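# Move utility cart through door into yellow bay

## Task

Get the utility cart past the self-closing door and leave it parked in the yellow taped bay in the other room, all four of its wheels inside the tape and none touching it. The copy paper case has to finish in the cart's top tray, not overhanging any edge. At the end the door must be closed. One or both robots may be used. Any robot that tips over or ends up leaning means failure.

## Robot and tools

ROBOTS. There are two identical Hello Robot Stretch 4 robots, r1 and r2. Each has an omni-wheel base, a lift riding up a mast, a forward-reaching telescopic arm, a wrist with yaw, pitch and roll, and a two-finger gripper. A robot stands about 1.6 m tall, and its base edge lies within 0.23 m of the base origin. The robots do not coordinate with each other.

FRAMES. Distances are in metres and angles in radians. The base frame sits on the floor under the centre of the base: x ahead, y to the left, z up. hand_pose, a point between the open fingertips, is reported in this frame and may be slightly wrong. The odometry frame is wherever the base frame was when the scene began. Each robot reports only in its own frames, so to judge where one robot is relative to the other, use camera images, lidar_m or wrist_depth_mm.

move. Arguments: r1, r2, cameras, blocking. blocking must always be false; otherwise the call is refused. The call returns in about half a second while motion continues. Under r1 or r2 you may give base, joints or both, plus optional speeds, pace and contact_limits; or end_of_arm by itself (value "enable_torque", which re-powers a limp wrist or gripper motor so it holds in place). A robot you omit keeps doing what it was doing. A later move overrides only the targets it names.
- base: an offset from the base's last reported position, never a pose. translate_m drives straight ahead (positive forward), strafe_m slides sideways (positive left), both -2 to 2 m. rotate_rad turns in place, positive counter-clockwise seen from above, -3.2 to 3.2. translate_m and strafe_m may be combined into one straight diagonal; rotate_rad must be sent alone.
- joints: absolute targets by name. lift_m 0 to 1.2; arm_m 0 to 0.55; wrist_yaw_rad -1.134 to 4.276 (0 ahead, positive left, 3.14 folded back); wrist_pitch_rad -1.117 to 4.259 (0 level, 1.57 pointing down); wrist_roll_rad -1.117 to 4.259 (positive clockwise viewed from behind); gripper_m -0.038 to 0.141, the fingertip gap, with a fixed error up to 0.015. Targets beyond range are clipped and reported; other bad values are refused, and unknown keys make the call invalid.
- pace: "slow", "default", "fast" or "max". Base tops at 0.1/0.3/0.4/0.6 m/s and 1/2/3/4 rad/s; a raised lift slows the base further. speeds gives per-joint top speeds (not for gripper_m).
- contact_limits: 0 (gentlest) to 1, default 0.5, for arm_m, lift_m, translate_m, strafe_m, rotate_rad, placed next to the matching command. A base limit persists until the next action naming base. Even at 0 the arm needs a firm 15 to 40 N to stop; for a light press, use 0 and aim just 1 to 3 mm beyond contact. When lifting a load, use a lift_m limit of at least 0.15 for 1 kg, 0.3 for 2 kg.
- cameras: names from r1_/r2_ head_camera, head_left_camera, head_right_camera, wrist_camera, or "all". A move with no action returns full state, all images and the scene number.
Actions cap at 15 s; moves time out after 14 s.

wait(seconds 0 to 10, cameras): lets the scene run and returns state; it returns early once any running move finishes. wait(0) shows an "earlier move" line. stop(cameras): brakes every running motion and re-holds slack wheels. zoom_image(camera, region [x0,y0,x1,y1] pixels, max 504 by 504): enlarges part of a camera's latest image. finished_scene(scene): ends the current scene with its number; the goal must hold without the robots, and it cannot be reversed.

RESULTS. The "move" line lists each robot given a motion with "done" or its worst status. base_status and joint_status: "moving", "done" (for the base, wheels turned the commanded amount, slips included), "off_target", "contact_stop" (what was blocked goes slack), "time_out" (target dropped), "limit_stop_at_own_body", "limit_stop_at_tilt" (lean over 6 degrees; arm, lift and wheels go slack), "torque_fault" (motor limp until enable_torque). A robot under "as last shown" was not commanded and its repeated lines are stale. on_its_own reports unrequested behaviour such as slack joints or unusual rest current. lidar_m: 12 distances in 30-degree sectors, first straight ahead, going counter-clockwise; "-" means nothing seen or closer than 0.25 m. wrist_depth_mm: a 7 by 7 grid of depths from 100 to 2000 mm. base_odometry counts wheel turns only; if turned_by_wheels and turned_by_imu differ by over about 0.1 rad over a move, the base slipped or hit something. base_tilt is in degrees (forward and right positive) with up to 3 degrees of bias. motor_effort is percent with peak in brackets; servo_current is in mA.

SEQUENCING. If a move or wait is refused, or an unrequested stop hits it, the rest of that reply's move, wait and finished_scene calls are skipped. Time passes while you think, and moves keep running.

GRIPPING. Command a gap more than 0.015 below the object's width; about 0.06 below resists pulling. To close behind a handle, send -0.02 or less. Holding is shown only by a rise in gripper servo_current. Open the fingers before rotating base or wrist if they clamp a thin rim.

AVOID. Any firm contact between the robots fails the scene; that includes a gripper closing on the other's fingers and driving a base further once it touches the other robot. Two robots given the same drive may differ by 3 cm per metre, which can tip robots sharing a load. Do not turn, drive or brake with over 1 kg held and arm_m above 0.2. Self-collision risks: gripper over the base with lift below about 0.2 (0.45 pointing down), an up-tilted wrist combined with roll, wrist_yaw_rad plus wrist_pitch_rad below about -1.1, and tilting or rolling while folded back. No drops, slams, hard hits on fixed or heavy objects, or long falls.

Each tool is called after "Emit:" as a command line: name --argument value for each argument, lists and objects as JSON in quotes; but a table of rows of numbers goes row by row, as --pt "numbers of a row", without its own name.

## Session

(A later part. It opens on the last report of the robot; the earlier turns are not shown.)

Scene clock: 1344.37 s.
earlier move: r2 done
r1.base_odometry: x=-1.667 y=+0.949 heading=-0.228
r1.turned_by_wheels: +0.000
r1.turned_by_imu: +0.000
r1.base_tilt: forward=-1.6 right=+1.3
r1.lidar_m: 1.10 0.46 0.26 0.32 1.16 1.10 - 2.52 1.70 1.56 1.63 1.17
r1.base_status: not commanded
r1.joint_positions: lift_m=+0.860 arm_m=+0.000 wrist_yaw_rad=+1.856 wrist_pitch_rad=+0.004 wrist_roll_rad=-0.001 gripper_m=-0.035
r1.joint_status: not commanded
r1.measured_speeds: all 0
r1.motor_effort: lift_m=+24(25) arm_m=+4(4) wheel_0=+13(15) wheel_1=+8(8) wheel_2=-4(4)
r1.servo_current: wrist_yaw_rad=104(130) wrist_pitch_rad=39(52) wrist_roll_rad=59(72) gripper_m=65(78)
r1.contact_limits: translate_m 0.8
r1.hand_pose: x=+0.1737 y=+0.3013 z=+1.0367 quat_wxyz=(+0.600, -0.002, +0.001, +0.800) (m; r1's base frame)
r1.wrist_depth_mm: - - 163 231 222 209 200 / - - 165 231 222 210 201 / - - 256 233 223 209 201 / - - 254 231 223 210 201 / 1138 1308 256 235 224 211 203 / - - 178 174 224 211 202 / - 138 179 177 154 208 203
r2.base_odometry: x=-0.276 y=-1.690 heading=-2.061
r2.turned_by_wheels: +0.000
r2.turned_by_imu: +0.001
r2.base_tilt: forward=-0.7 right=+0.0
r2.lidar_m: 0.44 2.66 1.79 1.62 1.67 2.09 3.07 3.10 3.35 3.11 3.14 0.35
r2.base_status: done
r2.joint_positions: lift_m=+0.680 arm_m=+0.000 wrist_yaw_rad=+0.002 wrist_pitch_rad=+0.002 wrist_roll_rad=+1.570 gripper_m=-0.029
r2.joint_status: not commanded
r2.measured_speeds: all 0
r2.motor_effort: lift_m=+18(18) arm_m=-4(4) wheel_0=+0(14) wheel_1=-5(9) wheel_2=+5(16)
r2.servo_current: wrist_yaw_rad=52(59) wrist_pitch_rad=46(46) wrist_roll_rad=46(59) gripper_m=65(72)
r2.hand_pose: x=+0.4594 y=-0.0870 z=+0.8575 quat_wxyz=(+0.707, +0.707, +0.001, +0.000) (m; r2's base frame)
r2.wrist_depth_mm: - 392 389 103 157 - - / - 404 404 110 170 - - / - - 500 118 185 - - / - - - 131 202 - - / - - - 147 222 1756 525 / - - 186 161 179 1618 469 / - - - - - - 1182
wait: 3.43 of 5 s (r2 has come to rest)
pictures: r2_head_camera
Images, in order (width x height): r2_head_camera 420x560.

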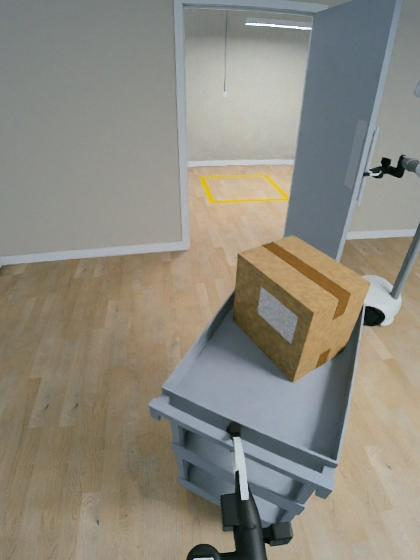

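Emit:
move --r2 '{"base":{"strafe_m":-0.38}}' --blocking false

Emit:
wait --seconds 3

Emit:
move --r2 '{"base":{"translate_m":0.3,"strafe_m":0.0}}' --blocking false

Emit:
wait --seconds 3 --cameras '["r2_head_camera"]'

Scene clock: 1351.47 s.
move: r2 moving
r1: as last shown
r1.base_tilt: forward=-1.6 right=+1.2
r1.lidar_m: 1.10 0.44 0.27 0.32 1.12 1.10 - 2.49 1.73 1.58 1.60 1.17
r1.motor_effort: lift_m=+24(25) arm_m=+4(4) wheel_0=+14(14) wheel_1=+8(8) wheel_2=-4(4)
r1.servo_current: wrist_yaw_rad=104(124) wrist_pitch_rad=39(46) wrist_roll_rad=46(59) gripper_m=65(72)
r1.contact_limits: translate_m 0.8
r1.wrist_depth_mm: - - 164 231 222 208 200 / - - 165 231 222 211 200 / - - 257 234 224 209 200 / - - 254 232 224 211 202 / 1160 - 255 235 224 211 202 / - - 178 174 223 211 202 / - 138 179 178 154 208 203
r2.base_odometry: x=-0.308 y=-1.673 heading=-2.061
r2.turned_by_wheels: +0.000
r2.turned_by_imu: +0.001
r2.base_tilt: forward=-0.7 right=+0.0
r2.lidar_m: 0.44 2.70 1.80 1.66 1.71 2.16 3.08 3.13 3.31 3.07 3.12 0.37
r2.base_status: strafe_m moving
r2.joint_positions: lift_m=+0.680 arm_m=+0.000 wrist_yaw_rad=+0.007 wrist_pitch_rad=+0.002 wrist_roll_rad=+1.570 gripper_m=-0.029
r2.joint_status: not commanded
r2.measured_speeds: translate_m=+0.000 strafe_m=-0.141 rotate_rad=-0.002 lift_m=+0.000 arm_m=+0.000 wrist_yaw_rad=+0.000 wrist_pitch_rad=+0.000 wrist_roll_rad=+0.000
r2.motor_effort: lift_m=+18(18) arm_m=-4(4) wheel_0=+15(20) wheel_1=-9(11) wheel_2=-1(3)
r2.servo_current: wrist_yaw_rad=59(65) wrist_pitch_rad=46(46) wrist_roll_rad=52(65) gripper_m=65(72)
r2.hand_pose: x=+0.4599 y=-0.0854 z=+0.8575 quat_wxyz=(+0.707, +0.707, +0.003, +0.002) (m; r2's base frame)
r2.wrist_depth_mm: - 399 397 104 159 - - / - 404 404 114 171 - - / - - 492 120 186 - - / - - 640 132 202 - - / - - - 148 222 1756 - / - - 187 164 178 1618 477 / - - - - - - 1205
pictures: none

Scene clock: 1353.57 s.
earlier move: r2 done
r1.base_odometry: x=-1.667 y=+0.949 heading=-0.228
r1.turned_by_wheels: +0.000
r1.turned_by_imu: +0.000
r1.base_tilt: forward=-1.7 right=+1.3
r1.lidar_m: 1.10 0.46 0.25 0.34 0.92 0.93 - 2.50 1.71 1.58 1.62 1.18
r1.base_status: not commanded
r1.joint_positions: lift_m=+0.860 arm_m=+0.000 wrist_yaw_rad=+1.856 wrist_pitch_rad=+0.004 wrist_roll_rad=-0.001 gripper_m=-0.035
r1.joint_status: not commanded
r1.measured_speeds: all 0
r1.on_its_own: wrist_yaw_rad is at rest, and its servo_current (111 mA) is outside its rest range (0 to 104 mA)
r1.motor_effort: lift_m=+24(25) arm_m=+4(4) wheel_0=+13(14) wheel_1=+8(8) wheel_2=-3(4)
r1.servo_current: wrist_yaw_rad=111(124) wrist_pitch_rad=39(52) wrist_roll_rad=33(78) gripper_m=65(72)
r1.contact_limits: translate_m 0.8
r1.hand_pose: x=+0.1737 y=+0.3013 z=+1.0367 quat_wxyz=(+0.600, -0.002, +0.001, +0.800) (m; r1's base frame)
r1.wrist_depth_mm: - - 163 231 220 208 200 / - - 165 231 221 211 201 / - - 256 232 223 210 202 / - - 254 232 224 211 202 / 1008 - 256 234 224 212 202 / 991 - 177 174 224 211 202 / 1464 154 179 178 154 208 204
r2.base_odometry: x=-0.611 y=-1.511 heading=-2.061
r2.turned_by_wheels: +0.000
r2.turned_by_imu: +0.001
r2.base_tilt: forward=-0.7 right=+0.0
r2.lidar_m: 0.38 0.43 2.19 2.01 2.06 2.57 3.04 3.07 2.93 2.73 2.77 0.44
r2.base_status: done
r2.joint_positions: lift_m=+0.680 arm_m=+0.000 wrist_yaw_rad=+0.003 wrist_pitch_rad=+0.002 wrist_roll_rad=+1.570 gripper_m=-0.029
r2.joint_status: not commanded
r2.measured_speeds: all 0
r2.motor_effort: lift_m=+18(18) arm_m=-3(4) wheel_0=+2(20) wheel_1=-2(11) wheel_2=+0(3)
r2.servo_current: wrist_yaw_rad=46(65) wrist_pitch_rad=46(46) wrist_roll_rad=46(65) gripper_m=65(72)
r2.hand_pose: x=+0.4596 y=-0.0866 z=+0.8575 quat_wxyz=(+0.707, +0.707, +0.002, +0.000) (m; r2's base frame)
r2.wrist_depth_mm: - - - 173 233 1499 1160 / - - - 233 234 1499 - / - - 530 173 233 831 - / - - 473 173 233 831 - / - - 521 173 233 820 - / - - 186 173 179 - - / - - - - - - -
wait: 2.10 of 3 s (r2 has come to rest)
pictures: none

Scene clock: 1354.07 s.
move: r2 moving
r1.base_odometry: x=-1.667 y=+0.949 heading=-0.228
r1.turned_by_wheels: +0.000
r1.turned_by_imu: +0.000
r1.base_tilt: forward=-1.6 right=+1.3
r1.lidar_m: 1.10 0.44 0.25 0.30 0.89 0.90 - 2.52 1.72 1.58 1.62 1.17
r1.base_status: not commanded
r1.joint_positions: lift_m=+0.860 arm_m=+0.000 wrist_yaw_rad=+1.856 wrist_pitch_rad=+0.004 wrist_roll_rad=-0.001 gripper_m=-0.035
r1.joint_status: not commanded
r1.measured_speeds: all 0
r1.motor_effort: lift_m=+24(24) arm_m=+4(4) wheel_0=+14(14) wheel_1=+8(8) wheel_2=-3(4)
r1.servo_current: wrist_yaw_rad=104(130) wrist_pitch_rad=46(52) wrist_roll_rad=52(65) gripper_m=65(78)
r1.contact_limits: translate_m 0.8
r1.hand_pose: x=+0.1737 y=+0.3013 z=+1.0367 quat_wxyz=(+0.600, -0.002, +0.001, +0.800) (m; r1's base frame)
r1.wrist_depth_mm: - - 163 230 220 208 200 / - - 165 231 222 211 200 / - - 255 232 222 209 201 / - - 255 230 224 211 201 / 1008 - 255 233 225 211 202 / 991 - 178 174 223 211 202 / 1397 153 179 178 154 209 203
r2.base_odometry: x=-0.626 y=-1.538 heading=-2.062
r2.turned_by_wheels: +0.000
r2.turned_by_imu: +0.000
r2.base_tilt: forward=-0.7 right=+0.1
r2.lidar_m: 0.38 0.38 2.20 2.01 2.04 2.60 3.08 3.14 2.93 2.73 2.79 0.42
r2.base_status: translate_m moving; strafe_m moving
r2.joint_positions: lift_m=+0.680 arm_m=+0.000 wrist_yaw_rad=-0.001 wrist_pitch_rad=+0.002 wrist_roll_rad=+1.570 gripper_m=-0.029
r2.joint_status: not commanded
r2.measured_speeds: translate_m=+0.124 strafe_m=+0.001 rotate_rad=+0.002 lift_m=+0.000 arm_m=+0.000 wrist_yaw_rad=-0.008 wrist_pitch_rad=+0.000 wrist_roll_rad=+0.000
r2.motor_effort: lift_m=+18(18) arm_m=+4(4) wheel_0=+12(12) wheel_1=+8(9) wheel_2=-18(19)
r2.servo_current: wrist_yaw_rad=46(52) wrist_pitch_rad=46(46) wrist_roll_rad=52(59) gripper_m=72(78)
r2.hand_pose: x=+0.4592 y=-0.0876 z=+0.8575 quat_wxyz=(+0.707, +0.707, +0.001, -0.001) (m; r2's base frame)
r2.wrist_depth_mm: - - - 174 234 1430 1160 / - - - 233 234 1576 - / - - 539 173 233 820 - / - - 469 173 232 820 - / - - 521 172 232 842 - / - - 186 172 180 - - / - - - - - - -
pictures: none

Scene clock: 1356.07 s.
earlier move: r2 done
r1.base_odometry: x=-1.667 y=+0.949 heading=-0.228
r1.turned_by_wheels: +0.000
r1.turned_by_imu: +0.000
r1.base_tilt: forward=-1.7 right=+1.2
r1.lidar_m: 1.10 0.46 0.25 0.30 0.66 0.82 - 2.50 1.72 1.57 1.62 1.19
r1.base_status: not commanded
r1.joint_positions: lift_m=+0.860 arm_m=+0.000 wrist_yaw_rad=+1.856 wrist_pitch_rad=+0.004 wrist_roll_rad=-0.001 gripper_m=-0.035
r1.joint_status: not commanded
r1.measured_speeds: all 0
r1.motor_effort: lift_m=+24(25) arm_m=+4(4) wheel_0=+14(14) wheel_1=+8(8) wheel_2=-4(4)
r1.servo_current: wrist_yaw_rad=104(130) wrist_pitch_rad=46(52) wrist_roll_rad=33(78) gripper_m=65(78)
r1.contact_limits: translate_m 0.8
r1.hand_pose: x=+0.1737 y=+0.3013 z=+1.0367 quat_wxyz=(+0.600, -0.002, +0.001, +0.800) (m; r1's base frame)
r1.wrist_depth_mm: - - 163 230 220 208 198 / - - 165 231 221 210 200 / - - 256 233 224 210 201 / - - 254 232 224 210 201 / 798 878 257 235 224 212 202 / 788 866 175 174 223 211 202 / 654 138 179 178 153 208 203
r2.base_odometry: x=-0.753 y=-1.775 heading=-2.062
r2.turned_by_wheels: +0.000
r2.turned_by_imu: -0.001
r2.base_tilt: forward=-0.7 right=+0.1
r2.lidar_m: 0.40 0.43 2.20 2.05 2.07 2.67 3.35 3.38 2.93 2.67 2.72 0.42
r2.base_status: done
r2.joint_positions: lift_m=+0.680 arm_m=+0.000 wrist_yaw_rad=-0.003 wrist_pitch_rad=+0.002 wrist_roll_rad=+1.570 gripper_m=-0.029
r2.joint_status: not commanded
r2.measured_speeds: all 0
r2.motor_effort: lift_m=+18(18) arm_m=+4(4) wheel_0=+1(12) wheel_1=+3(10) wheel_2=-5(20)
r2.servo_current: wrist_yaw_rad=52(59) wrist_pitch_rad=39(52) wrist_roll_rad=59(59) gripper_m=65(78)
r2.hand_pose: x=+0.4590 y=-0.0884 z=+0.8575 quat_wxyz=(+0.707, +0.707, +0.000, -0.002) (m; r2's base frame)
r2.wrist_depth_mm: - - - 156 213 1708 - / - - 564 159 217 - - / - 459 459 162 221 - - / - - 496 164 224 - - / - - 559 168 229 - - / - - 187 171 179 - - / - - - - - 1708 484
wait: 2.00 of 3 s (r2 has come to rest)
pictures: r2_head_camera
Images, in order (width x height): r2_head_camera 420x560.

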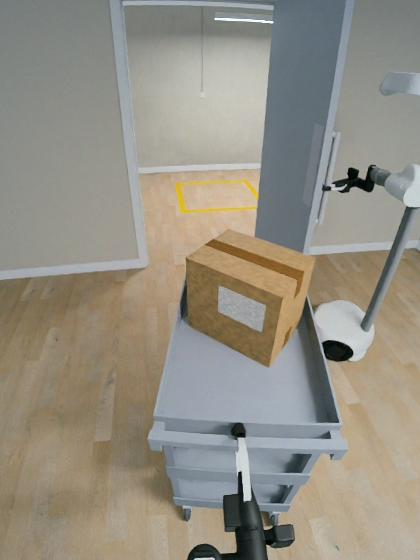

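Emit:
move --r2 '{"base":{"strafe_m":-0.2}}' --blocking false

Emit:
wait --seconds 3

Emit:
move --r2 '{"base":{"translate_m":0.3,"strafe_m":0.05}}' --blocking false

Emit:
wait --seconds 3 --cameras '["r2_head_camera"]'

Scene clock: 1361.73 s.
move: r2 moving
r1: as last shown
r1.base_tilt: forward=-1.6 right=+1.3
r1.lidar_m: 1.09 0.45 0.27 0.33 0.66 0.78 - 2.48 1.69 1.56 1.62 1.19
r1.motor_effort: lift_m=+24(25) arm_m=+4(4) wheel_0=+13(14) wheel_1=+8(8) wheel_2=-3(4)
r1.servo_current: wrist_yaw_rad=117(117) wrist_pitch_rad=46(46) wrist_roll_rad=39(59) gripper_m=72(78)
r1.contact_limits: translate_m 0.8
r1.wrist_depth_mm: - - 163 231 220 208 199 / - - 165 232 222 211 201 / - - 255 233 223 210 202 / - - 255 231 224 211 201 / 798 878 255 236 224 211 202 / 768 878 176 174 224 211 203 / 654 138 179 177 154 208 203
r2.base_odometry: x=-0.784 y=-1.758 heading=-2.061
r2.turned_by_wheels: +0.001
r2.turned_by_imu: +0.001
r2.base_tilt: forward=-0.7 right=+0.0
r2.lidar_m: 0.41 0.42 2.24 2.09 2.11 2.70 3.33 3.39 2.87 2.65 2.71 0.42
r2.base_status: strafe_m moving
r2.joint_positions: lift_m=+0.680 arm_m=+0.000 wrist_yaw_rad=+0.005 wrist_pitch_rad=+0.002 wrist_roll_rad=+1.570 gripper_m=-0.029
r2.joint_status: not commanded
r2.measured_speeds: translate_m=+0.001 strafe_m=-0.141 rotate_rad=-0.004 lift_m=+0.000 arm_m=+0.000 wrist_yaw_rad=+0.023 wrist_pitch_rad=+0.000 wrist_roll_rad=+0.000
r2.motor_effort: lift_m=+18(18) arm_m=+4(4) wheel_0=+17(17) wheel_1=-9(10) wheel_2=+0(5)
r2.servo_current: wrist_yaw_rad=46(52) wrist_pitch_rad=39(46) wrist_roll_rad=39(65) gripper_m=65(72)
r2.hand_pose: x=+0.4597 y=-0.0859 z=+0.8575 quat_wxyz=(+0.707, +0.707, +0.003, +0.001) (m; r2's base frame)
r2.wrist_depth_mm: - - - 153 210 1576 - / - - 559 157 214 759 - / - 480 452 160 219 - - / - - 492 163 224 - - / - - 564 168 229 - - / - - 187 172 179 - - / - - - - - - 488
pictures: none

Scene clock: 1363.20 s.
earlier move: r2 done
r1.base_odometry: x=-1.667 y=+0.949 heading=-0.228
r1.turned_by_wheels: +0.000
r1.turned_by_imu: +0.000
r1.base_tilt: forward=-1.7 right=+1.2
r1.lidar_m: 1.09 0.44 0.25 0.31 0.62 0.71 - 2.49 1.71 1.58 1.63 1.19
r1.base_status: not commanded
r1.joint_positions: lift_m=+0.860 arm_m=+0.000 wrist_yaw_rad=+1.856 wrist_pitch_rad=+0.004 wrist_roll_rad=-0.001 gripper_m=-0.035
r1.joint_status: not commanded
r1.measured_speeds: all 0
r1.on_its_own: wrist_yaw_rad is at rest, and its servo_current (111 mA) is outside its rest range (0 to 104 mA)
r1.motor_effort: lift_m=+24(25) arm_m=+4(4) wheel_0=+14(14) wheel_1=+8(8) wheel_2=-3(4)
r1.servo_current: wrist_yaw_rad=111(130) wrist_pitch_rad=46(52) wrist_roll_rad=46(72) gripper_m=65(78)
r1.contact_limits: translate_m 0.8
r1.hand_pose: x=+0.1737 y=+0.3013 z=+1.0367 quat_wxyz=(+0.600, -0.002, +0.001, +0.800) (m; r1's base frame)
r1.wrist_depth_mm: - - 164 230 220 208 200 / - - 165 230 223 211 200 / - - 256 232 223 210 201 / - - 254 232 224 211 201 / 750 878 256 234 224 211 202 / 732 831 176 174 224 211 202 / 621 153 176 178 154 208 203
r2.base_odometry: x=-0.929 y=-1.681 heading=-2.062
r2.turned_by_wheels: -0.001
r2.turned_by_imu: +0.000
r2.base_tilt: forward=-0.7 right=+0.1
r2.lidar_m: 0.38 0.37 2.39 2.24 2.30 2.89 3.33 3.37 2.70 2.49 2.56 0.42
r2.base_status: done
r2.joint_positions: lift_m=+0.680 arm_m=+0.000 wrist_yaw_rad=+0.005 wrist_pitch_rad=+0.002 wrist_roll_rad=+1.570 gripper_m=-0.029
r2.joint_status: not commanded
r2.measured_speeds: all 0
r2.motor_effort: lift_m=+18(18) arm_m=+4(4) wheel_0=+0(17) wheel_1=-2(11) wheel_2=+0(5)
r2.servo_current: wrist_yaw_rad=46(59) wrist_pitch_rad=39(46) wrist_roll_rad=65(65) gripper_m=65(72)
r2.hand_pose: x=+0.4597 y=-0.0859 z=+0.8575 quat_wxyz=(+0.707, +0.707, +0.003, +0.001) (m; r2's base frame)
r2.wrist_depth_mm: - - - 252 255 1281 1078 / - - - 247 249 1756 504 / - - 621 185 244 831 - / - - 477 180 240 831 - / - - 496 177 235 820 - / - - 186 173 179 - - / - - 580 - 227 - -
wait: 1.47 of 3 s (r2 has come to rest)
pictures: none

Scene clock: 1363.70 s.
move: r2 moving
r1.base_odometry: x=-1.667 y=+0.949 heading=-0.228
r1.turned_by_wheels: +0.000
r1.turned_by_imu: +0.000
r1.base_tilt: forward=-1.6 right=+1.3
r1.lidar_m: 1.10 0.44 0.26 0.33 0.60 0.68 - 2.51 1.72 1.58 1.62 1.21
r1.base_status: not commanded
r1.joint_positions: lift_m=+0.860 arm_m=+0.000 wrist_yaw_rad=+1.856 wrist_pitch_rad=+0.004 wrist_roll_rad=-0.001 gripper_m=-0.035
r1.joint_status: not commanded
r1.measured_speeds: all 0
r1.motor_effort: lift_m=+24(24) arm_m=+4(4) wheel_0=+13(14) wheel_1=+8(8) wheel_2=-4(4)
r1.servo_current: wrist_yaw_rad=117(130) wrist_pitch_rad=39(52) wrist_roll_rad=52(59) gripper_m=65(78)
r1.contact_limits: translate_m 0.8
r1.hand_pose: x=+0.1737 y=+0.3013 z=+1.0367 quat_wxyz=(+0.600, -0.002, +0.001, +0.800) (m; r1's base frame)
r1.wrist_depth_mm: - - 164 231 221 208 199 / - - 164 231 222 210 201 / - - 256 232 223 210 201 / - - 254 233 224 210 202 / 732 842 256 234 225 211 202 / 741 820 175 174 223 211 202 / 615 154 176 178 154 208 204
r2.base_odometry: x=-0.939 y=-1.711 heading=-2.062
r2.turned_by_wheels: +0.000
r2.turned_by_imu: +0.000
r2.base_tilt: forward=-0.7 right=+0.1
r2.lidar_m: 0.36 0.38 2.42 2.24 2.29 2.91 3.35 3.40 2.70 2.50 2.56 0.47
r2.base_status: translate_m moving; strafe_m moving
r2.joint_positions: lift_m=+0.680 arm_m=+0.000 wrist_yaw_rad=-0.004 wrist_pitch_rad=+0.002 wrist_roll_rad=+1.570 gripper_m=-0.029
r2.joint_status: not commanded
r2.measured_speeds: translate_m=+0.123 strafe_m=+0.018 rotate_rad=+0.005 lift_m=+0.000 arm_m=+0.000 wrist_yaw_rad=-0.014 wrist_pitch_rad=+0.000 wrist_roll_rad=+0.000
r2.motor_effort: lift_m=+18(18) arm_m=+4(4) wheel_0=+3(8) wheel_1=+9(10) wheel_2=-17(19)
r2.servo_current: wrist_yaw_rad=46(72) wrist_pitch_rad=39(46) wrist_roll_rad=52(65) gripper_m=72(72)
r2.hand_pose: x=+0.4589 y=-0.0885 z=+0.8575 quat_wxyz=(+0.707, +0.707, -0.001, -0.002) (m; r2's base frame)
r2.wrist_depth_mm: - - - 256 262 1281 - / - - - 191 252 1708 521 / - - 668 185 246 - - / - - 477 181 240 842 - / - - 496 176 235 809 - / - - 186 171 180 - - / - - 559 - 224 - -
pictures: none

Scene clock: 1365.67 s.
earlier move: r2 done
r1.base_odometry: x=-1.667 y=+0.949 heading=-0.228
r1.turned_by_wheels: +0.000
r1.turned_by_imu: +0.000
r1.base_tilt: forward=-1.6 right=+1.3
r1.lidar_m: 1.07 0.44 0.26 0.32 0.42 0.64 - 2.54 1.70 1.59 1.60 1.18
r1.base_status: not commanded
r1.joint_positions: lift_m=+0.860 arm_m=+0.000 wrist_yaw_rad=+1.856 wrist_pitch_rad=+0.004 wrist_roll_rad=-0.001 gripper_m=-0.035
r1.joint_status: not commanded
r1.measured_speeds: all 0
r1.motor_effort: lift_m=+24(25) arm_m=+4(4) wheel_0=+14(14) wheel_1=+8(8) wheel_2=-3(4)
r1.servo_current: wrist_yaw_rad=98(130) wrist_pitch_rad=39(52) wrist_roll_rad=33(65) gripper_m=59(78)
r1.contact_limits: translate_m 0.8
r1.hand_pose: x=+0.1737 y=+0.3013 z=+1.0367 quat_wxyz=(+0.600, -0.002, +0.001, +0.800) (m; r1's base frame)
r1.wrist_depth_mm: - - 163 230 221 208 200 / - - 165 231 222 210 200 / - - 256 232 223 208 200 / - - 254 232 224 211 202 / 549 597 257 235 224 211 203 / 539 591 178 174 223 212 202 / 549 159 179 178 154 208 204
r2.base_odometry: x=-1.026 y=-1.969 heading=-2.062
r2.turned_by_wheels: +0.000
r2.turned_by_imu: -0.001
r2.base_tilt: forward=-0.7 right=+0.1
r2.lidar_m: 0.38 0.44 2.41 2.22 2.27 2.89 3.65 3.66 2.73 2.52 2.59 0.42
r2.base_status: done
r2.joint_positions: lift_m=+0.680 arm_m=+0.000 wrist_yaw_rad=-0.005 wrist_pitch_rad=+0.002 wrist_roll_rad=+1.570 gripper_m=-0.029
r2.joint_status: not commanded
r2.measured_speeds: all 0
r2.motor_effort: lift_m=+18(18) arm_m=+4(4) wheel_0=+0(8) wheel_1=+2(11) wheel_2=-6(19)
r2.servo_current: wrist_yaw_rad=59(72) wrist_pitch_rad=33(46) wrist_roll_rad=52(65) gripper_m=59(72)
r2.hand_pose: x=+0.4588 y=-0.0890 z=+0.8575 quat_wxyz=(+0.707, +0.707, -0.001, -0.003) (m; r2's base frame)
r2.wrist_depth_mm: - - - 163 220 1661 - / - - 591 164 223 768 - / - 469 462 166 226 - - / - - 480 168 228 - - / - - 544 170 230 - - / - - 186 172 179 - - / - - - - 236 - 480
wait: 1.97 of 3 s (r2 has come to rest)
pictures: r2_head_camera
Images, in order (width x height): r2_head_camera 420x560.

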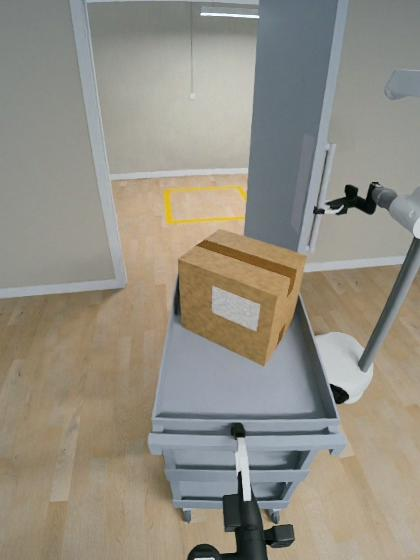

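Emit:
move --r2 '{"base":{"strafe_m":-0.33}}' --blocking false

Emit:
wait --seconds 3 --cameras '["r2_head_camera","r2_head_right_camera"]'

Scene clock: 1380.77 s.
move: r2 moving
r1: as last shown
r1.base_tilt: forward=-1.6 right=+1.2
r1.lidar_m: 1.10 0.45 0.28 0.32 0.43 0.63 - 2.51 1.73 1.58 1.62 1.18
r1.motor_effort: lift_m=+24(25) arm_m=+4(4) wheel_0=+14(15) wheel_1=+8(8) wheel_2=-4(4)
r1.servo_current: wrist_yaw_rad=117(124) wrist_pitch_rad=52(52) wrist_roll_rad=52(65) gripper_m=72(72)
r1.contact_limits: translate_m 0.8
r1.wrist_depth_mm: - - 163 230 221 208 200 / - - 165 231 222 210 200 / - - 255 232 223 210 202 / - - 254 232 224 211 202 / 549 591 255 234 224 211 202 / 549 585 178 174 224 211 202 / 544 159 179 178 154 208 203
r2.base_odometry: x=-1.058 y=-1.952 heading=-2.061
r2.turned_by_wheels: +0.000
r2.turned_by_imu: +0.001
r2.base_tilt: forward=-0.6 right=+0.0
r2.lidar_m: 0.39 0.42 2.48 2.25 2.30 2.96 3.65 3.69 2.68 2.47 2.53 0.40
r2.base_status: strafe_m moving
r2.joint_positions: lift_m=+0.680 arm_m=+0.000 wrist_yaw_rad=+0.006 wrist_pitch_rad=+0.002 wrist_roll_rad=+1.570 gripper_m=-0.029
r2.joint_status: not commanded
r2.measured_speeds: translate_m=+0.000 strafe_m=-0.140 rotate_rad=+0.000 lift_m=+0.000 arm_m=+0.000 wrist_yaw_rad=+0.020 wrist_pitch_rad=+0.000 wrist_roll_rad=+0.000
r2.motor_effort: lift_m=+18(18) arm_m=+4(5) wheel_0=+16(19) wheel_1=-9(10) wheel_2=+0(4)
r2.servo_current: wrist_yaw_rad=46(65) wrist_pitch_rad=39(46) wrist_roll_rad=52(52) gripper_m=65(72)
r2.hand_pose: x=+0.4597 y=-0.0858 z=+0.8575 quat_wxyz=(+0.707, +0.707, +0.003, +0.001) (m; r2's base frame)
r2.wrist_depth_mm: - - - 160 217 1708 - / - 1025 609 162 220 - - / - 484 459 165 224 - - / - - 488 167 227 - - / - - 549 169 230 - - / - - 187 172 179 - - / - - - - 236 - 488
pictures: none

Scene clock: 1382.70 s.
earlier move: r2 done
r1.base_odometry: x=-1.667 y=+0.949 heading=-0.228
r1.turned_by_wheels: +0.000
r1.turned_by_imu: +0.000
r1.base_tilt: forward=-1.6 right=+1.3
r1.lidar_m: 1.11 0.46 0.26 0.30 0.37 0.43 - 2.52 1.67 1.59 1.63 1.17
r1.base_status: not commanded
r1.joint_positions: lift_m=+0.860 arm_m=+0.000 wrist_yaw_rad=+1.856 wrist_pitch_rad=+0.004 wrist_roll_rad=-0.001 gripper_m=-0.035
r1.joint_status: not commanded
r1.measured_speeds: all 0
r1.on_its_own: wrist_yaw_rad is at rest, and its servo_current (124 mA) is outside its rest range (0 to 104 mA)
r1.motor_effort: lift_m=+24(25) arm_m=+4(4) wheel_0=+13(15) wheel_1=+8(8) wheel_2=-4(4)
r1.servo_current: wrist_yaw_rad=124(124) wrist_pitch_rad=46(52) wrist_roll_rad=52(65) gripper_m=65(72)
r1.contact_limits: translate_m 0.8
r1.hand_pose: x=+0.1737 y=+0.3013 z=+1.0367 quat_wxyz=(+0.600, -0.002, +0.001, +0.800) (m; r1's base frame)
r1.wrist_depth_mm: - - 164 231 221 208 200 / - - 165 231 222 211 200 / - - 256 232 224 210 200 / - - 254 232 223 210 201 / 466 559 256 235 224 211 202 / 466 559 178 174 223 212 203 / 452 159 179 178 154 208 204
r2.base_odometry: x=-1.317 y=-1.813 heading=-2.062
r2.turned_by_wheels: -0.001
r2.turned_by_imu: +0.001
r2.base_tilt: forward=-0.7 right=+0.1
r2.lidar_m: 0.31 0.31 2.76 2.57 2.60 3.30 3.64 3.52 2.36 2.20 2.21 0.47
r2.base_status: done
r2.joint_positions: lift_m=+0.680 arm_m=+0.000 wrist_yaw_rad=+0.006 wrist_pitch_rad=+0.002 wrist_roll_rad=+1.570 gripper_m=-0.029
r2.joint_status: not commanded
r2.measured_speeds: all 0
r2.motor_effort: lift_m=+18(18) arm_m=+5(5) wheel_0=+2(19) wheel_1=-3(12) wheel_2=+0(4)
r2.servo_current: wrist_yaw_rad=59(65) wrist_pitch_rad=46(46) wrist_roll_rad=52(59) gripper_m=72(72)
r2.hand_pose: x=+0.4598 y=-0.0858 z=+0.8575 quat_wxyz=(+0.707, +0.707, +0.003, +0.001) (m; r2's base frame)
r2.wrist_depth_mm: - - - 290 317 322 327 / - - - 281 291 1756 931 / - - - 264 274 1756 508 / - - 683 196 254 768 - / - - 480 185 241 842 - / - - 186 173 178 798 - / - 1983 504 - 217 - -
wait: 1.93 of 3 s (r2 has come to rest)
pictures: r2_head_camera, r2_head_right_camera
Images, in order (width x height): r2_head_camera 420x560, r2_head_right_camera 420x672.

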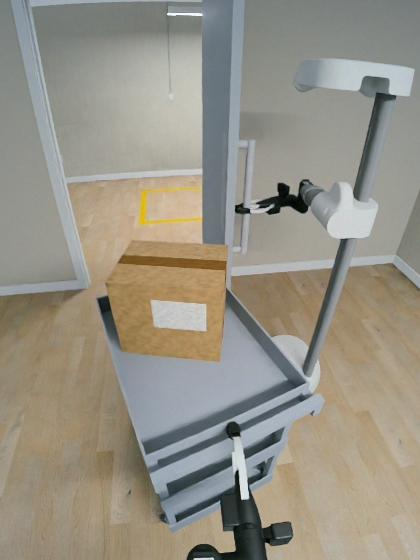

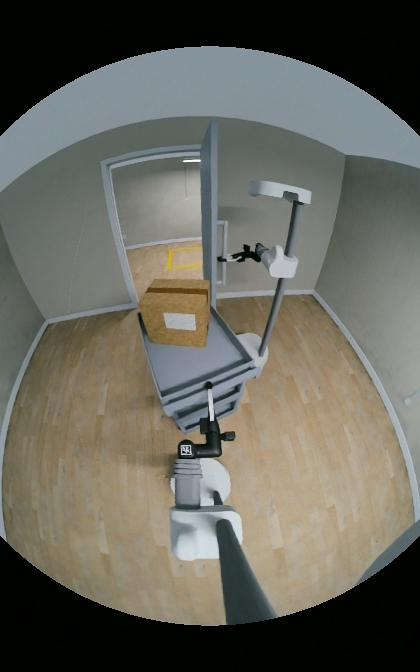

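Emit:
move --r2 '{"base":{"translate_m":0.25,"strafe_m":0.06},"contact_limits":{"translate_m":0.3}}' --blocking false

Emit:
wait --seconds 3 --cameras '["r2_head_camera"]'

Scene clock: 1388.93 s.
move: r2 moving
r1.base_odometry: x=-1.667 y=+0.949 heading=-0.228
r1.turned_by_wheels: +0.000
r1.turned_by_imu: +0.000
r1.base_tilt: forward=-1.6 right=+1.3
r1.lidar_m: 1.10 0.45 0.26 0.31 0.35 0.41 - 2.49 1.69 1.58 1.62 1.17
r1.base_status: not commanded
r1.joint_positions: lift_m=+0.860 arm_m=+0.000 wrist_yaw_rad=+1.856 wrist_pitch_rad=+0.004 wrist_roll_rad=-0.001 gripper_m=-0.035
r1.joint_status: not commanded
r1.measured_speeds: all 0
r1.motor_effort: lift_m=+24(24) arm_m=+4(4) wheel_0=+14(14) wheel_1=+8(8) wheel_2=-4(4)
r1.servo_current: wrist_yaw_rad=111(130) wrist_pitch_rad=46(46) wrist_roll_rad=46(59) gripper_m=65(78)
r1.contact_limits: translate_m 0.8
r1.hand_pose: x=+0.1737 y=+0.3013 z=+1.0367 quat_wxyz=(+0.600, -0.002, +0.001, +0.800) (m; r1's base frame)
r1.wrist_depth_mm: - - 164 230 221 208 200 / - - 165 233 222 211 200 / - - 255 232 222 210 201 / - - 254 232 224 211 202 / 445 544 255 235 224 211 202 / 445 535 177 174 223 211 203 / 439 159 179 178 153 209 203
r2.base_odometry: x=-1.325 y=-1.844 heading=-2.063
r2.turned_by_wheels: -0.001
r2.turned_by_imu: +0.000
r2.base_tilt: forward=-0.8 right=+0.1
r2.lidar_m: 0.32 0.41 2.75 2.56 2.58 3.28 3.63 3.53 2.38 2.19 2.21 0.45
r2.base_status: translate_m moving; strafe_m moving
r2.joint_positions: lift_m=+0.680 arm_m=+0.000 wrist_yaw_rad=-0.006 wrist_pitch_rad=+0.002 wrist_roll_rad=+1.570 gripper_m=-0.029
r2.joint_status: not commanded
r2.measured_speeds: translate_m=+0.122 strafe_m=+0.028 rotate_rad=+0.000 lift_m=+0.000 arm_m=+0.000 wrist_yaw_rad=-0.025 wrist_pitch_rad=+0.000 wrist_roll_rad=+0.000
r2.motor_effort: lift_m=+18(18) arm_m=+4(4) wheel_0=+2(9) wheel_1=+10(11) wheel_2=-19(19)
r2.servo_current: wrist_yaw_rad=59(59) wrist_pitch_rad=39(46) wrist_roll_rad=46(59) gripper_m=59(72)
r2.contact_limits: translate_m 0.3
r2.hand_pose: x=+0.4587 y=-0.0893 z=+0.8575 quat_wxyz=(+0.707, +0.707, -0.001, -0.003) (m; r2's base frame)
r2.wrist_depth_mm: 931 798 866 291 330 330 330 / - - - 287 342 1576 917 / - - - 267 278 1756 504 / - - 1042 196 255 768 - / - - 473 184 239 842 - / - 1921 187 170 179 - - / - 1863 488 - 215 - -
pictures: none

Scene clock: 1390.73 s.
earlier move: r2 done
r1.base_odometry: x=-1.667 y=+0.949 heading=-0.228
r1.turned_by_wheels: +0.000
r1.turned_by_imu: +0.000
r1.base_tilt: forward=-1.6 right=+1.3
r1.lidar_m: 1.09 0.44 0.26 0.27 0.28 0.37 - 2.51 1.70 1.56 1.62 1.18
r1.base_status: not commanded
r1.joint_positions: lift_m=+0.860 arm_m=+0.000 wrist_yaw_rad=+1.856 wrist_pitch_rad=+0.004 wrist_roll_rad=-0.001 gripper_m=-0.035
r1.joint_status: not commanded
r1.measured_speeds: all 0
r1.on_its_own: wrist_yaw_rad is at rest, and its servo_current (124 mA) is outside its rest range (0 to 104 mA)
r1.motor_effort: lift_m=+24(25) arm_m=+4(4) wheel_0=+10(14) wheel_1=+8(8) wheel_2=-3(4)
r1.servo_current: wrist_yaw_rad=124(130) wrist_pitch_rad=39(59) wrist_roll_rad=46(72) gripper_m=65(78)
r1.contact_limits: translate_m 0.8
r1.hand_pose: x=+0.1737 y=+0.3013 z=+1.0367 quat_wxyz=(+0.600, -0.002, +0.001, +0.800) (m; r1's base frame)
r1.wrist_depth_mm: - - 252 231 220 207 200 / - - 162 231 220 209 200 / - - 253 231 221 208 201 / - - 164 230 223 209 201 / - 362 169 233 224 210 202 / 732 364 176 179 223 211 202 / 455 154 180 179 154 208 203
r2.base_odometry: x=-1.382 y=-2.062 heading=-2.062
r2.turned_by_wheels: +0.001
r2.turned_by_imu: +0.000
r2.base_tilt: forward=-0.7 right=+0.1
r2.lidar_m: 0.34 0.37 2.55 2.51 2.58 3.25 3.89 3.58 2.38 2.21 2.27 0.45
r2.base_status: done
r2.joint_positions: lift_m=+0.680 arm_m=+0.000 wrist_yaw_rad=-0.003 wrist_pitch_rad=+0.002 wrist_roll_rad=+1.570 gripper_m=-0.029
r2.joint_status: not commanded
r2.measured_speeds: all 0
r2.motor_effort: lift_m=+18(18) arm_m=+4(4) wheel_0=+4(9) wheel_1=+3(11) wheel_2=-4(22)
r2.servo_current: wrist_yaw_rad=46(65) wrist_pitch_rad=39(46) wrist_roll_rad=39(59) gripper_m=65(72)
r2.contact_limits: translate_m 0.3
r2.hand_pose: x=+0.4590 y=-0.0884 z=+0.8575 quat_wxyz=(+0.707, +0.707, +0.000, -0.002) (m; r2's base frame)
r2.wrist_depth_mm: - - 820 217 290 310 798 / - - 866 208 271 1576 1160 / - 820 820 198 258 668 - / - - 580 189 247 854 - / - - 480 181 237 854 - / - - 186 172 180 809 - / - - 535 - 220 - -
wait: 1.80 of 3 s (r2 has come to rest)
pictures: r2_head_camera
Images, in order (width x height): r2_head_camera 420x560.

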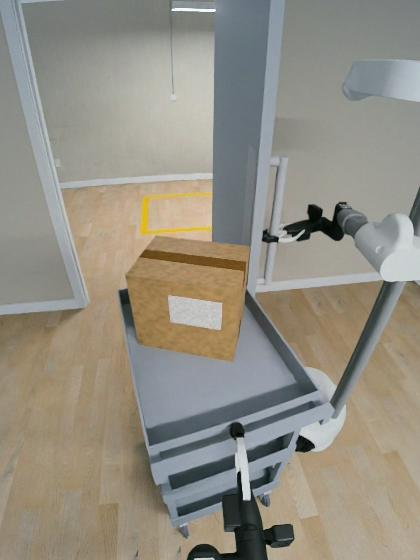

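Emit:
move --r2 '{"base":{"translate_m":0.25,"strafe_m":0.06},"contact_limits":{"translate_m":0.3}}' --blocking false

Emit:
wait --seconds 3 --cameras '["r2_head_camera","r1_head_camera"]'

Scene clock: 1396.13 s.
move: r2 moving
r1.base_odometry: x=-1.667 y=+0.949 heading=-0.228
r1.turned_by_wheels: +0.000
r1.turned_by_imu: +0.000
r1.base_tilt: forward=-1.7 right=+1.3
r1.lidar_m: 1.10 0.45 0.25 0.29 0.30 0.37 - 2.51 1.73 1.57 1.60 1.17
r1.base_status: not commanded
r1.joint_positions: lift_m=+0.860 arm_m=+0.000 wrist_yaw_rad=+1.856 wrist_pitch_rad=+0.004 wrist_roll_rad=-0.001 gripper_m=-0.035
r1.joint_status: not commanded
r1.measured_speeds: all 0
r1.motor_effort: lift_m=+24(25) arm_m=+4(4) wheel_0=+11(11) wheel_1=+8(8) wheel_2=-4(4)
r1.servo_current: wrist_yaw_rad=111(124) wrist_pitch_rad=39(52) wrist_roll_rad=46(59) gripper_m=65(65)
r1.contact_limits: translate_m 0.8
r1.hand_pose: x=+0.1737 y=+0.3013 z=+1.0367 quat_wxyz=(+0.600, -0.002, +0.001, +0.800) (m; r1's base frame)
r1.wrist_depth_mm: - - 252 231 220 207 198 / - - 162 229 221 211 200 / - - 253 231 221 209 200 / - - 164 230 223 211 201 / - 387 167 232 223 211 202 / - 392 176 179 221 210 202 / 634 155 180 178 154 208 203
r2.base_odometry: x=-1.390 y=-2.093 heading=-2.062
r2.turned_by_wheels: +0.000
r2.turned_by_imu: +0.000
r2.base_tilt: forward=-0.7 right=+0.1
r2.lidar_m: 0.33 0.39 2.49 2.51 2.58 3.25 3.93 3.60 2.43 2.22 2.28 0.47
r2.base_status: translate_m moving; strafe_m moving
r2.joint_positions: lift_m=+0.680 arm_m=+0.000 wrist_yaw_rad=-0.003 wrist_pitch_rad=+0.002 wrist_roll_rad=+1.570 gripper_m=-0.029
r2.joint_status: not commanded
r2.measured_speeds: translate_m=+0.121 strafe_m=+0.029 rotate_rad=+0.003 lift_m=+0.000 arm_m=+0.000 wrist_yaw_rad=+0.000 wrist_pitch_rad=+0.000 wrist_roll_rad=+0.000
r2.motor_effort: lift_m=+18(18) arm_m=+4(5) wheel_0=+7(9) wheel_1=+8(10) wheel_2=-16(18)
r2.servo_current: wrist_yaw_rad=46(52) wrist_pitch_rad=46(46) wrist_roll_rad=46(52) gripper_m=65(65)
r2.contact_limits: translate_m 0.3
r2.hand_pose: x=+0.4590 y=-0.0884 z=+0.8575 quat_wxyz=(+0.707, +0.707, +0.000, -0.002) (m; r2's base frame)
r2.wrist_depth_mm: - - 798 219 293 312 788 / - - 854 207 270 1576 1182 / - 798 - 197 259 691 - / - - 585 189 248 842 - / 1708 - 477 181 237 842 - / 1708 - 186 170 180 798 - / 1661 - 525 - 220 - -
pictures: none

Scene clock: 1397.93 s.
earlier move: r2 done
r1.base_odometry: x=-1.667 y=+0.949 heading=-0.228
r1.turned_by_wheels: +0.000
r1.turned_by_imu: +0.000
r1.base_tilt: forward=-1.6 right=+1.3
r1.lidar_m: 1.10 0.46 0.26 0.30 0.31 0.67 - 2.52 1.72 1.58 1.62 1.18
r1.base_status: not commanded
r1.joint_positions: lift_m=+0.860 arm_m=+0.000 wrist_yaw_rad=+1.856 wrist_pitch_rad=+0.004 wrist_roll_rad=-0.001 gripper_m=-0.035
r1.joint_status: not commanded
r1.measured_speeds: all 0
r1.motor_effort: lift_m=+24(25) arm_m=+4(4) wheel_0=+11(11) wheel_1=+8(8) wheel_2=-3(4)
r1.servo_current: wrist_yaw_rad=104(137) wrist_pitch_rad=39(52) wrist_roll_rad=59(65) gripper_m=65(72)
r1.contact_limits: translate_m 0.8
r1.hand_pose: x=+0.1737 y=+0.3013 z=+1.0367 quat_wxyz=(+0.600, -0.002, +0.001, +0.800) (m; r1's base frame)
r1.wrist_depth_mm: - - 252 229 220 208 199 / - - 162 230 221 209 198 / - - 253 231 222 209 200 / - - 165 230 222 211 201 / - - 168 233 224 210 202 / 707 - 176 179 222 211 202 / 585 149 180 178 154 208 202
r2.base_odometry: x=-1.447 y=-2.311 heading=-2.061
r2.turned_by_wheels: +0.001
r2.turned_by_imu: +0.002
r2.base_tilt: forward=-0.7 right=+0.1
r2.lidar_m: 0.35 0.34 2.22 2.49 2.54 3.19 4.17 3.64 2.44 2.24 0.69 0.45
r2.base_status: done
r2.joint_positions: lift_m=+0.680 arm_m=+0.000 wrist_yaw_rad=+0.003 wrist_pitch_rad=+0.002 wrist_roll_rad=+1.570 gripper_m=-0.029
r2.joint_status: not commanded
r2.measured_speeds: all 0
r2.motor_effort: lift_m=+18(18) arm_m=+4(5) wheel_0=+8(12) wheel_1=+3(12) wheel_2=-1(18)
r2.servo_current: wrist_yaw_rad=46(52) wrist_pitch_rad=33(46) wrist_roll_rad=46(59) gripper_m=72(72)
r2.contact_limits: translate_m 0.3
r2.hand_pose: x=+0.4595 y=-0.0865 z=+0.8575 quat_wxyz=(+0.707, +0.707, +0.002, +0.000) (m; r2's base frame)
r2.wrist_depth_mm: - - 559 213 282 307 1042 / 559 - 559 204 268 - 1182 / 585 549 - 195 256 - - / - - 559 188 246 854 - / - - 480 181 238 842 - / - - 187 173 180 798 - / - - 535 - 220 - -
wait: 1.80 of 3 s (r2 has come to rest)
pictures: r1_head_camera, r2_head_camera
Images, in order (width x height): r1_head_camera 420x560, r2_head_camera 420x560.

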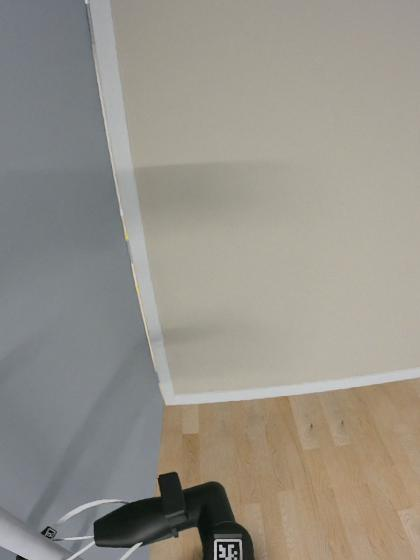

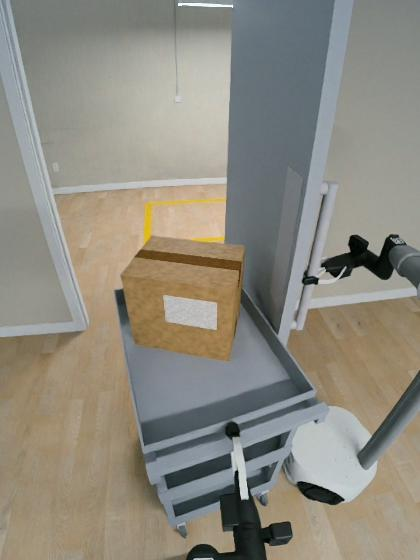

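Emit:
move --r2 '{"base":{"translate_m":0.35,"strafe_m":0.1},"contact_limits":{"translate_m":0.3}}' --blocking false

Emit:
wait --seconds 3 --cameras '["r2_head_camera"]'

Scene clock: 1402.73 s.
move: r2 moving
r1: as last shown
r1.lidar_m: 1.10 0.44 0.25 0.29 0.28 0.65 - 2.52 1.71 1.59 1.61 1.19
r1.servo_current: wrist_yaw_rad=91(111) wrist_pitch_rad=39(52) wrist_roll_rad=52(65) gripper_m=65(72)
r1.contact_limits: translate_m 0.8
r1.wrist_depth_mm: - - 251 231 220 208 199 / - - 161 230 220 209 200 / - - 253 231 221 209 200 / - - 165 230 222 209 200 / - - 167 233 223 210 202 / 691 - 176 179 222 211 202 / 569 149 177 177 153 208 203
r2.base_odometry: x=-1.454 y=-2.342 heading=-2.060
r2.turned_by_wheels: +0.001
r2.turned_by_imu: +0.002
r2.base_tilt: forward=-0.7 right=+0.0
r2.lidar_m: 0.35 0.36 2.17 2.47 2.53 3.20 4.18 3.63 2.46 2.24 0.66 0.45
r2.base_status: translate_m moving; strafe_m moving
r2.joint_positions: lift_m=+0.680 arm_m=+0.000 wrist_yaw_rad=+0.003 wrist_pitch_rad=+0.002 wrist_roll_rad=+1.570 gripper_m=-0.029
r2.joint_status: not commanded
r2.measured_speeds: translate_m=+0.122 strafe_m=+0.034 rotate_rad=+0.004 lift_m=+0.000 arm_m=+0.000 wrist_yaw_rad=+0.000 wrist_pitch_rad=+0.000 wrist_roll_rad=+0.000
r2.motor_effort: lift_m=+18(18) arm_m=+4(4) wheel_0=+10(14) wheel_1=+9(12) wheel_2=-13(16)
r2.servo_current: wrist_yaw_rad=39(59) wrist_pitch_rad=46(52) wrist_roll_rad=46(52) gripper_m=72(72)
r2.contact_limits: translate_m 0.3
r2.hand_pose: x=+0.4595 y=-0.0865 z=+0.8575 quat_wxyz=(+0.707, +0.707, +0.002, +0.000) (m; r2's base frame)
r2.wrist_depth_mm: - 535 535 213 282 304 1118 / - 496 - 204 266 - - / - - - 194 257 - - / - - 580 187 246 854 - / - - 480 179 236 842 - / - - 188 171 179 798 - / - - 530 - 220 - -
pictures: none

Scene clock: 1404.90 s.
earlier move: r2 done
r1.base_odometry: x=-1.667 y=+0.949 heading=-0.228
r1.turned_by_wheels: +0.000
r1.turned_by_imu: +0.000
r1.base_tilt: forward=-1.6 right=+1.2
r1.lidar_m: 1.09 0.43 0.26 0.34 0.54 4.13 - 2.50 1.70 1.58 1.61 1.18
r1.base_status: not commanded
r1.joint_positions: lift_m=+0.860 arm_m=+0.000 wrist_yaw_rad=+1.856 wrist_pitch_rad=+0.004 wrist_roll_rad=-0.001 gripper_m=-0.035
r1.joint_status: not commanded
r1.measured_speeds: all 0
r1.on_its_own: wrist_yaw_rad is at rest, and its servo_current (130 mA) is outside its rest range (0 to 104 mA)
r1.motor_effort: lift_m=+24(25) arm_m=+4(4) wheel_0=+12(12) wheel_1=+8(8) wheel_2=-3(4)
r1.servo_current: wrist_yaw_rad=130(130) wrist_pitch_rad=33(52) wrist_roll_rad=59(72) gripper_m=65(78)
r1.contact_limits: translate_m 0.8
r1.hand_pose: x=+0.1737 y=+0.3013 z=+1.0367 quat_wxyz=(+0.600, -0.002, +0.001, +0.800) (m; r1's base frame)
r1.wrist_depth_mm: 668 - 161 232 221 208 199 / 661 - 164 232 222 211 200 / 683 - 256 233 223 211 201 / - - 254 232 224 211 201 / 668 741 256 235 224 211 202 / 668 - 178 174 223 212 202 / - 153 179 178 154 208 204
r2.base_odometry: x=-1.523 y=-2.666 heading=-2.061
r2.turned_by_wheels: -0.001
r2.turned_by_imu: +0.002
r2.base_tilt: forward=-0.7 right=+0.1
r2.lidar_m: 0.35 0.36 1.80 2.43 2.49 3.14 - 3.74 2.49 0.59 0.53 0.46
r2.base_status: done
r2.joint_positions: lift_m=+0.680 arm_m=+0.000 wrist_yaw_rad=+0.004 wrist_pitch_rad=+0.002 wrist_roll_rad=+1.570 gripper_m=-0.029
r2.joint_status: not commanded
r2.measured_speeds: all 0
r2.motor_effort: lift_m=+18(18) arm_m=+4(5) wheel_0=+4(15) wheel_1=+2(13) wheel_2=-3(16)
r2.servo_current: wrist_yaw_rad=59(72) wrist_pitch_rad=39(52) wrist_roll_rad=46(65) gripper_m=72(72)
r2.contact_limits: translate_m 0.3
r2.hand_pose: x=+0.4596 y=-0.0862 z=+0.8575 quat_wxyz=(+0.707, +0.707, +0.002, +0.001) (m; r2's base frame)
r2.wrist_depth_mm: 399 - 379 213 281 307 - / - - - 204 268 - - / - - - 196 256 732 - / - - 559 187 246 831 - / - - 480 180 236 842 - / - - 186 171 178 809 - / - - 539 - 220 - -
wait: 2.17 of 3 s (r2 has come to rest)
pictures: r2_head_camera
Images, in order (width x height): r2_head_camera 420x560.

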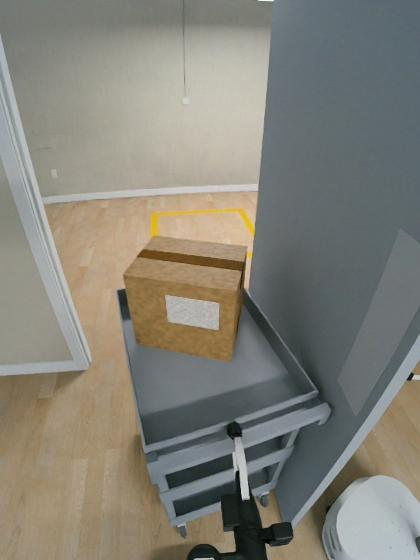

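Emit:
move --r2 '{"base":{"translate_m":0.4,"strafe_m":0.1},"contact_limits":{"translate_m":0.3}}' --blocking false

Emit:
wait --seconds 3 --cameras '["r2_head_camera"]'

Scene clock: 1412.77 s.
move: r2 moving
r1.base_odometry: x=-1.667 y=+0.949 heading=-0.228
r1.turned_by_wheels: +0.000
r1.turned_by_imu: +0.000
r1.base_tilt: forward=-1.6 right=+1.3
r1.lidar_m: 1.08 0.44 0.25 0.32 0.51 4.11 - 2.49 1.70 1.58 1.61 1.16
r1.base_status: not commanded
r1.joint_positions: lift_m=+0.860 arm_m=+0.000 wrist_yaw_rad=+1.856 wrist_pitch_rad=+0.004 wrist_roll_rad=-0.001 gripper_m=-0.035
r1.joint_status: not commanded
r1.measured_speeds: all 0
r1.motor_effort: lift_m=+24(24) arm_m=+4(4) wheel_0=+12(13) wheel_1=+8(8) wheel_2=-3(3)
r1.servo_current: wrist_yaw_rad=117(124) wrist_pitch_rad=52(52) wrist_roll_rad=52(59) gripper_m=72(72)
r1.contact_limits: translate_m 0.8
r1.hand_pose: x=+0.1737 y=+0.3013 z=+1.0367 quat_wxyz=(+0.600, -0.002, +0.001, +0.800) (m; r1's base frame)
r1.wrist_depth_mm: - - 161 230 221 208 199 / - - 165 231 222 210 200 / - - 255 233 223 210 201 / - - 254 231 223 211 202 / 668 715 256 235 224 211 202 / 676 707 177 174 222 211 202 / - 158 179 178 153 208 203
r2.base_odometry: x=-1.531 y=-2.698 heading=-2.061
r2.turned_by_wheels: +0.000
r2.turned_by_imu: +0.000
r2.base_tilt: forward=-0.7 right=+0.1
r2.lidar_m: 0.36 0.36 1.74 2.41 2.47 3.17 - 3.75 2.52 0.58 0.51 0.45
r2.base_status: translate_m moving; strafe_m moving
r2.joint_positions: lift_m=+0.680 arm_m=+0.000 wrist_yaw_rad=+0.000 wrist_pitch_rad=+0.002 wrist_roll_rad=+1.570 gripper_m=-0.029
r2.joint_status: not commanded
r2.measured_speeds: translate_m=+0.122 strafe_m=+0.030 rotate_rad=+0.004 lift_m=+0.000 arm_m=+0.000 wrist_yaw_rad=+0.000 wrist_pitch_rad=+0.000 wrist_roll_rad=+0.000
r2.motor_effort: lift_m=+18(18) arm_m=+4(4) wheel_0=+7(10) wheel_1=+9(10) wheel_2=-14(16)
r2.servo_current: wrist_yaw_rad=39(59) wrist_pitch_rad=39(46) wrist_roll_rad=39(59) gripper_m=78(78)
r2.contact_limits: translate_m 0.3
r2.hand_pose: x=+0.4593 y=-0.0873 z=+0.8575 quat_wxyz=(+0.707, +0.707, +0.001, -0.001) (m; r2's base frame)
r2.wrist_depth_mm: 397 389 392 220 291 307 - / - - - 207 272 - - / - - - 197 259 683 - / - - 597 189 248 842 - / - - 480 181 236 842 - / - - 186 171 179 798 - / - - 525 - 220 - -
pictures: none

Scene clock: 1415.10 s.
earlier move: r2 done
r1.base_odometry: x=-1.667 y=+0.949 heading=-0.228
r1.turned_by_wheels: +0.000
r1.turned_by_imu: +0.000
r1.base_tilt: forward=-1.6 right=+1.3
r1.lidar_m: 1.09 0.45 0.25 0.33 3.18 4.15 - 2.49 1.70 1.58 1.61 1.18
r1.base_status: not commanded
r1.joint_positions: lift_m=+0.860 arm_m=+0.000 wrist_yaw_rad=+1.856 wrist_pitch_rad=+0.004 wrist_roll_rad=-0.001 gripper_m=-0.035
r1.joint_status: not commanded
r1.measured_speeds: all 0
r1.on_its_own: wrist_yaw_rad is at rest, and its servo_current (117 mA) is outside its rest range (0 to 104 mA)
r1.motor_effort: lift_m=+24(25) arm_m=+4(4) wheel_0=+12(13) wheel_1=+8(8) wheel_2=-3(3)
r1.servo_current: wrist_yaw_rad=117(130) wrist_pitch_rad=46(52) wrist_roll_rad=46(59) gripper_m=59(72)
r1.contact_limits: translate_m 0.8
r1.hand_pose: x=+0.1737 y=+0.3013 z=+1.0367 quat_wxyz=(+0.600, -0.002, +0.001, +0.800) (m; r1's base frame)
r1.wrist_depth_mm: - - 164 230 222 208 200 / - - 165 231 223 210 200 / - - 255 232 223 209 200 / - - 254 233 224 211 202 / - - 255 234 224 212 202 / - - 178 174 223 211 202 / - 159 179 178 153 208 204
r2.base_odometry: x=-1.623 y=-3.066 heading=-2.060
r2.turned_by_wheels: +0.000
r2.turned_by_imu: +0.000
r2.base_tilt: forward=-0.7 right=+0.1
r2.lidar_m: 0.35 0.35 1.23 2.36 2.40 3.06 - 3.80 0.64 0.43 0.42 0.45
r2.base_status: done
r2.joint_positions: lift_m=+0.680 arm_m=+0.000 wrist_yaw_rad=-0.003 wrist_pitch_rad=+0.002 wrist_roll_rad=+1.570 gripper_m=-0.029
r2.joint_status: not commanded
r2.measured_speeds: all 0
r2.motor_effort: lift_m=+18(18) arm_m=+4(5) wheel_0=+3(10) wheel_1=+2(11) wheel_2=-2(18)
r2.servo_current: wrist_yaw_rad=52(59) wrist_pitch_rad=46(46) wrist_roll_rad=52(65) gripper_m=65(78)
r2.contact_limits: translate_m 0.3
r2.hand_pose: x=+0.4590 y=-0.0883 z=+0.8575 quat_wxyz=(+0.707, +0.707, +0.000, -0.002) (m; r2's base frame)
r2.wrist_depth_mm: - - - 220 293 309 309 / - - - 209 271 1708 484 / - - - 198 259 1863 - / - - 603 190 248 831 - / - - 477 181 238 831 - / - - 186 171 179 809 - / - - 521 - 220 - -
wait: 2.33 of 3 s (r2 has come to rest)
pictures: r2_head_camera
Images, in order (width x height): r2_head_camera 420x560.

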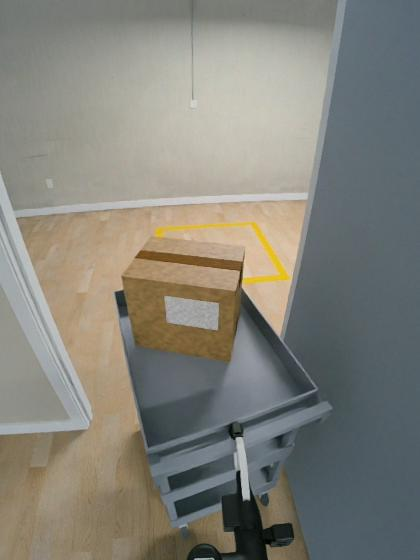

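Emit:
move --r2 '{"base":{"translate_m":0.45,"strafe_m":0.2},"contact_limits":{"translate_m":0.3}}' --blocking false

Emit:
wait --seconds 4 --cameras '["r2_head_camera"]'

Scene clock: 1423.47 s.
move: r2 moving
r1.base_odometry: x=-1.667 y=+0.949 heading=-0.228
r1.turned_by_wheels: +0.000
r1.turned_by_imu: +0.000
r1.base_tilt: forward=-1.6 right=+1.3
r1.lidar_m: 1.09 0.43 0.25 0.33 3.20 4.14 - 2.51 1.71 1.58 1.64 1.19
r1.base_status: not commanded
r1.joint_positions: lift_m=+0.860 arm_m=+0.000 wrist_yaw_rad=+1.856 wrist_pitch_rad=+0.004 wrist_roll_rad=-0.001 gripper_m=-0.035
r1.joint_status: not commanded
r1.measured_speeds: all 0
r1.motor_effort: lift_m=+25(25) arm_m=+4(4) wheel_0=+12(13) wheel_1=+7(8) wheel_2=-3(3)
r1.servo_current: wrist_yaw_rad=117(124) wrist_pitch_rad=39(52) wrist_roll_rad=46(59) gripper_m=72(72)
r1.contact_limits: translate_m 0.8
r1.hand_pose: x=+0.1737 y=+0.3013 z=+1.0367 quat_wxyz=(+0.600, -0.002, +0.001, +0.800) (m; r1's base frame)
r1.wrist_depth_mm: - - 164 231 221 208 199 / - - 165 232 221 210 200 / - - 255 232 224 210 201 / - - 254 232 223 211 202 / - - 255 235 224 211 202 / - - 177 174 224 212 203 / - 159 179 178 154 208 203
r2.base_odometry: x=-1.625 y=-3.100 heading=-2.061
r2.turned_by_wheels: +0.000
r2.turned_by_imu: +0.000
r2.base_tilt: forward=-0.7 right=+0.1
r2.lidar_m: 0.32 0.39 1.16 2.35 2.38 3.05 - 3.81 0.62 0.42 0.44 0.45
r2.base_status: translate_m moving; strafe_m moving
r2.joint_positions: lift_m=+0.680 arm_m=+0.000 wrist_yaw_rad=-0.003 wrist_pitch_rad=+0.002 wrist_roll_rad=+1.570 gripper_m=-0.029
r2.joint_status: not commanded
r2.measured_speeds: translate_m=+0.121 strafe_m=+0.054 rotate_rad=-0.007 lift_m=+0.000 arm_m=+0.000 wrist_yaw_rad=-0.002 wrist_pitch_rad=+0.000 wrist_roll_rad=+0.000
r2.motor_effort: lift_m=+18(18) arm_m=+4(4) wheel_0=+3(8) wheel_1=+11(11) wheel_2=-13(16)
r2.servo_current: wrist_yaw_rad=52(52) wrist_pitch_rad=39(46) wrist_roll_rad=46(52) gripper_m=65(72)
r2.contact_limits: translate_m 0.3
r2.hand_pose: x=+0.4590 y=-0.0883 z=+0.8575 quat_wxyz=(+0.707, +0.707, +0.000, -0.002) (m; r2's base frame)
r2.wrist_depth_mm: - - - 221 298 312 309 / - - - 211 276 1708 477 / - - - 256 262 1863 - / - - 634 190 250 842 - / - - 477 182 237 831 - / - - 186 170 179 798 - / - - 517 - 217 - -
pictures: none

Scene clock: 1426.00 s.
earlier move: r2 done
r1.base_odometry: x=-1.667 y=+0.949 heading=-0.228
r1.turned_by_wheels: +0.000
r1.turned_by_imu: +0.000
r1.base_tilt: forward=-1.6 right=+1.3
r1.lidar_m: 1.09 0.45 0.26 0.28 3.20 4.11 - 2.49 1.68 1.56 1.63 1.19
r1.base_status: not commanded
r1.joint_positions: lift_m=+0.860 arm_m=+0.000 wrist_yaw_rad=+1.856 wrist_pitch_rad=+0.004 wrist_roll_rad=-0.001 gripper_m=-0.035
r1.joint_status: not commanded
r1.measured_speeds: all 0
r1.motor_effort: lift_m=+24(25) arm_m=+4(4) wheel_0=+12(13) wheel_1=+8(8) wheel_2=-3(3)
r1.servo_current: wrist_yaw_rad=104(130) wrist_pitch_rad=46(59) wrist_roll_rad=39(65) gripper_m=65(72)
r1.contact_limits: translate_m 0.8
r1.hand_pose: x=+0.1737 y=+0.3013 z=+1.0367 quat_wxyz=(+0.600, -0.002, +0.001, +0.800) (m; r1's base frame)
r1.wrist_depth_mm: - - 163 231 222 209 200 / - - 165 231 222 211 200 / - - 255 233 222 209 201 / - - 255 231 222 211 202 / - - 255 235 224 212 202 / - - 178 174 223 213 202 / - 159 180 178 153 208 203
r2.base_odometry: x=-1.658 y=-3.557 heading=-2.060
r2.turned_by_wheels: +0.000
r2.turned_by_imu: +0.000
r2.base_tilt: forward=-0.7 right=+0.1
r2.lidar_m: 0.36 0.39 0.65 1.42 2.25 2.91 - 4.05 0.62 0.56 0.61 0.45
r2.base_status: done
r2.joint_positions: lift_m=+0.680 arm_m=+0.000 wrist_yaw_rad=-0.003 wrist_pitch_rad=+0.002 wrist_roll_rad=+1.570 gripper_m=-0.029
r2.joint_status: not commanded
r2.measured_speeds: all 0
r2.motor_effort: lift_m=+18(18) arm_m=+4(5) wheel_0=+4(9) wheel_1=+2(12) wheel_2=-5(19)
r2.servo_current: wrist_yaw_rad=46(65) wrist_pitch_rad=46(46) wrist_roll_rad=52(59) gripper_m=59(72)
r2.contact_limits: translate_m 0.3
r2.hand_pose: x=+0.4590 y=-0.0884 z=+0.8575 quat_wxyz=(+0.707, +0.707, +0.000, -0.002) (m; r2's base frame)
r2.wrist_depth_mm: - - - 200 264 1708 1160 / - - - 251 256 1708 512 / - - - 245 248 820 - / - - 484 182 241 842 - / - - 492 178 236 - - / - - 186 173 179 - - / - - 554 - 224 - -
wait: 2.53 of 4 s (r2 has come to rest)
pictures: r2_head_camera
Images, in order (width x height): r2_head_camera 420x560.

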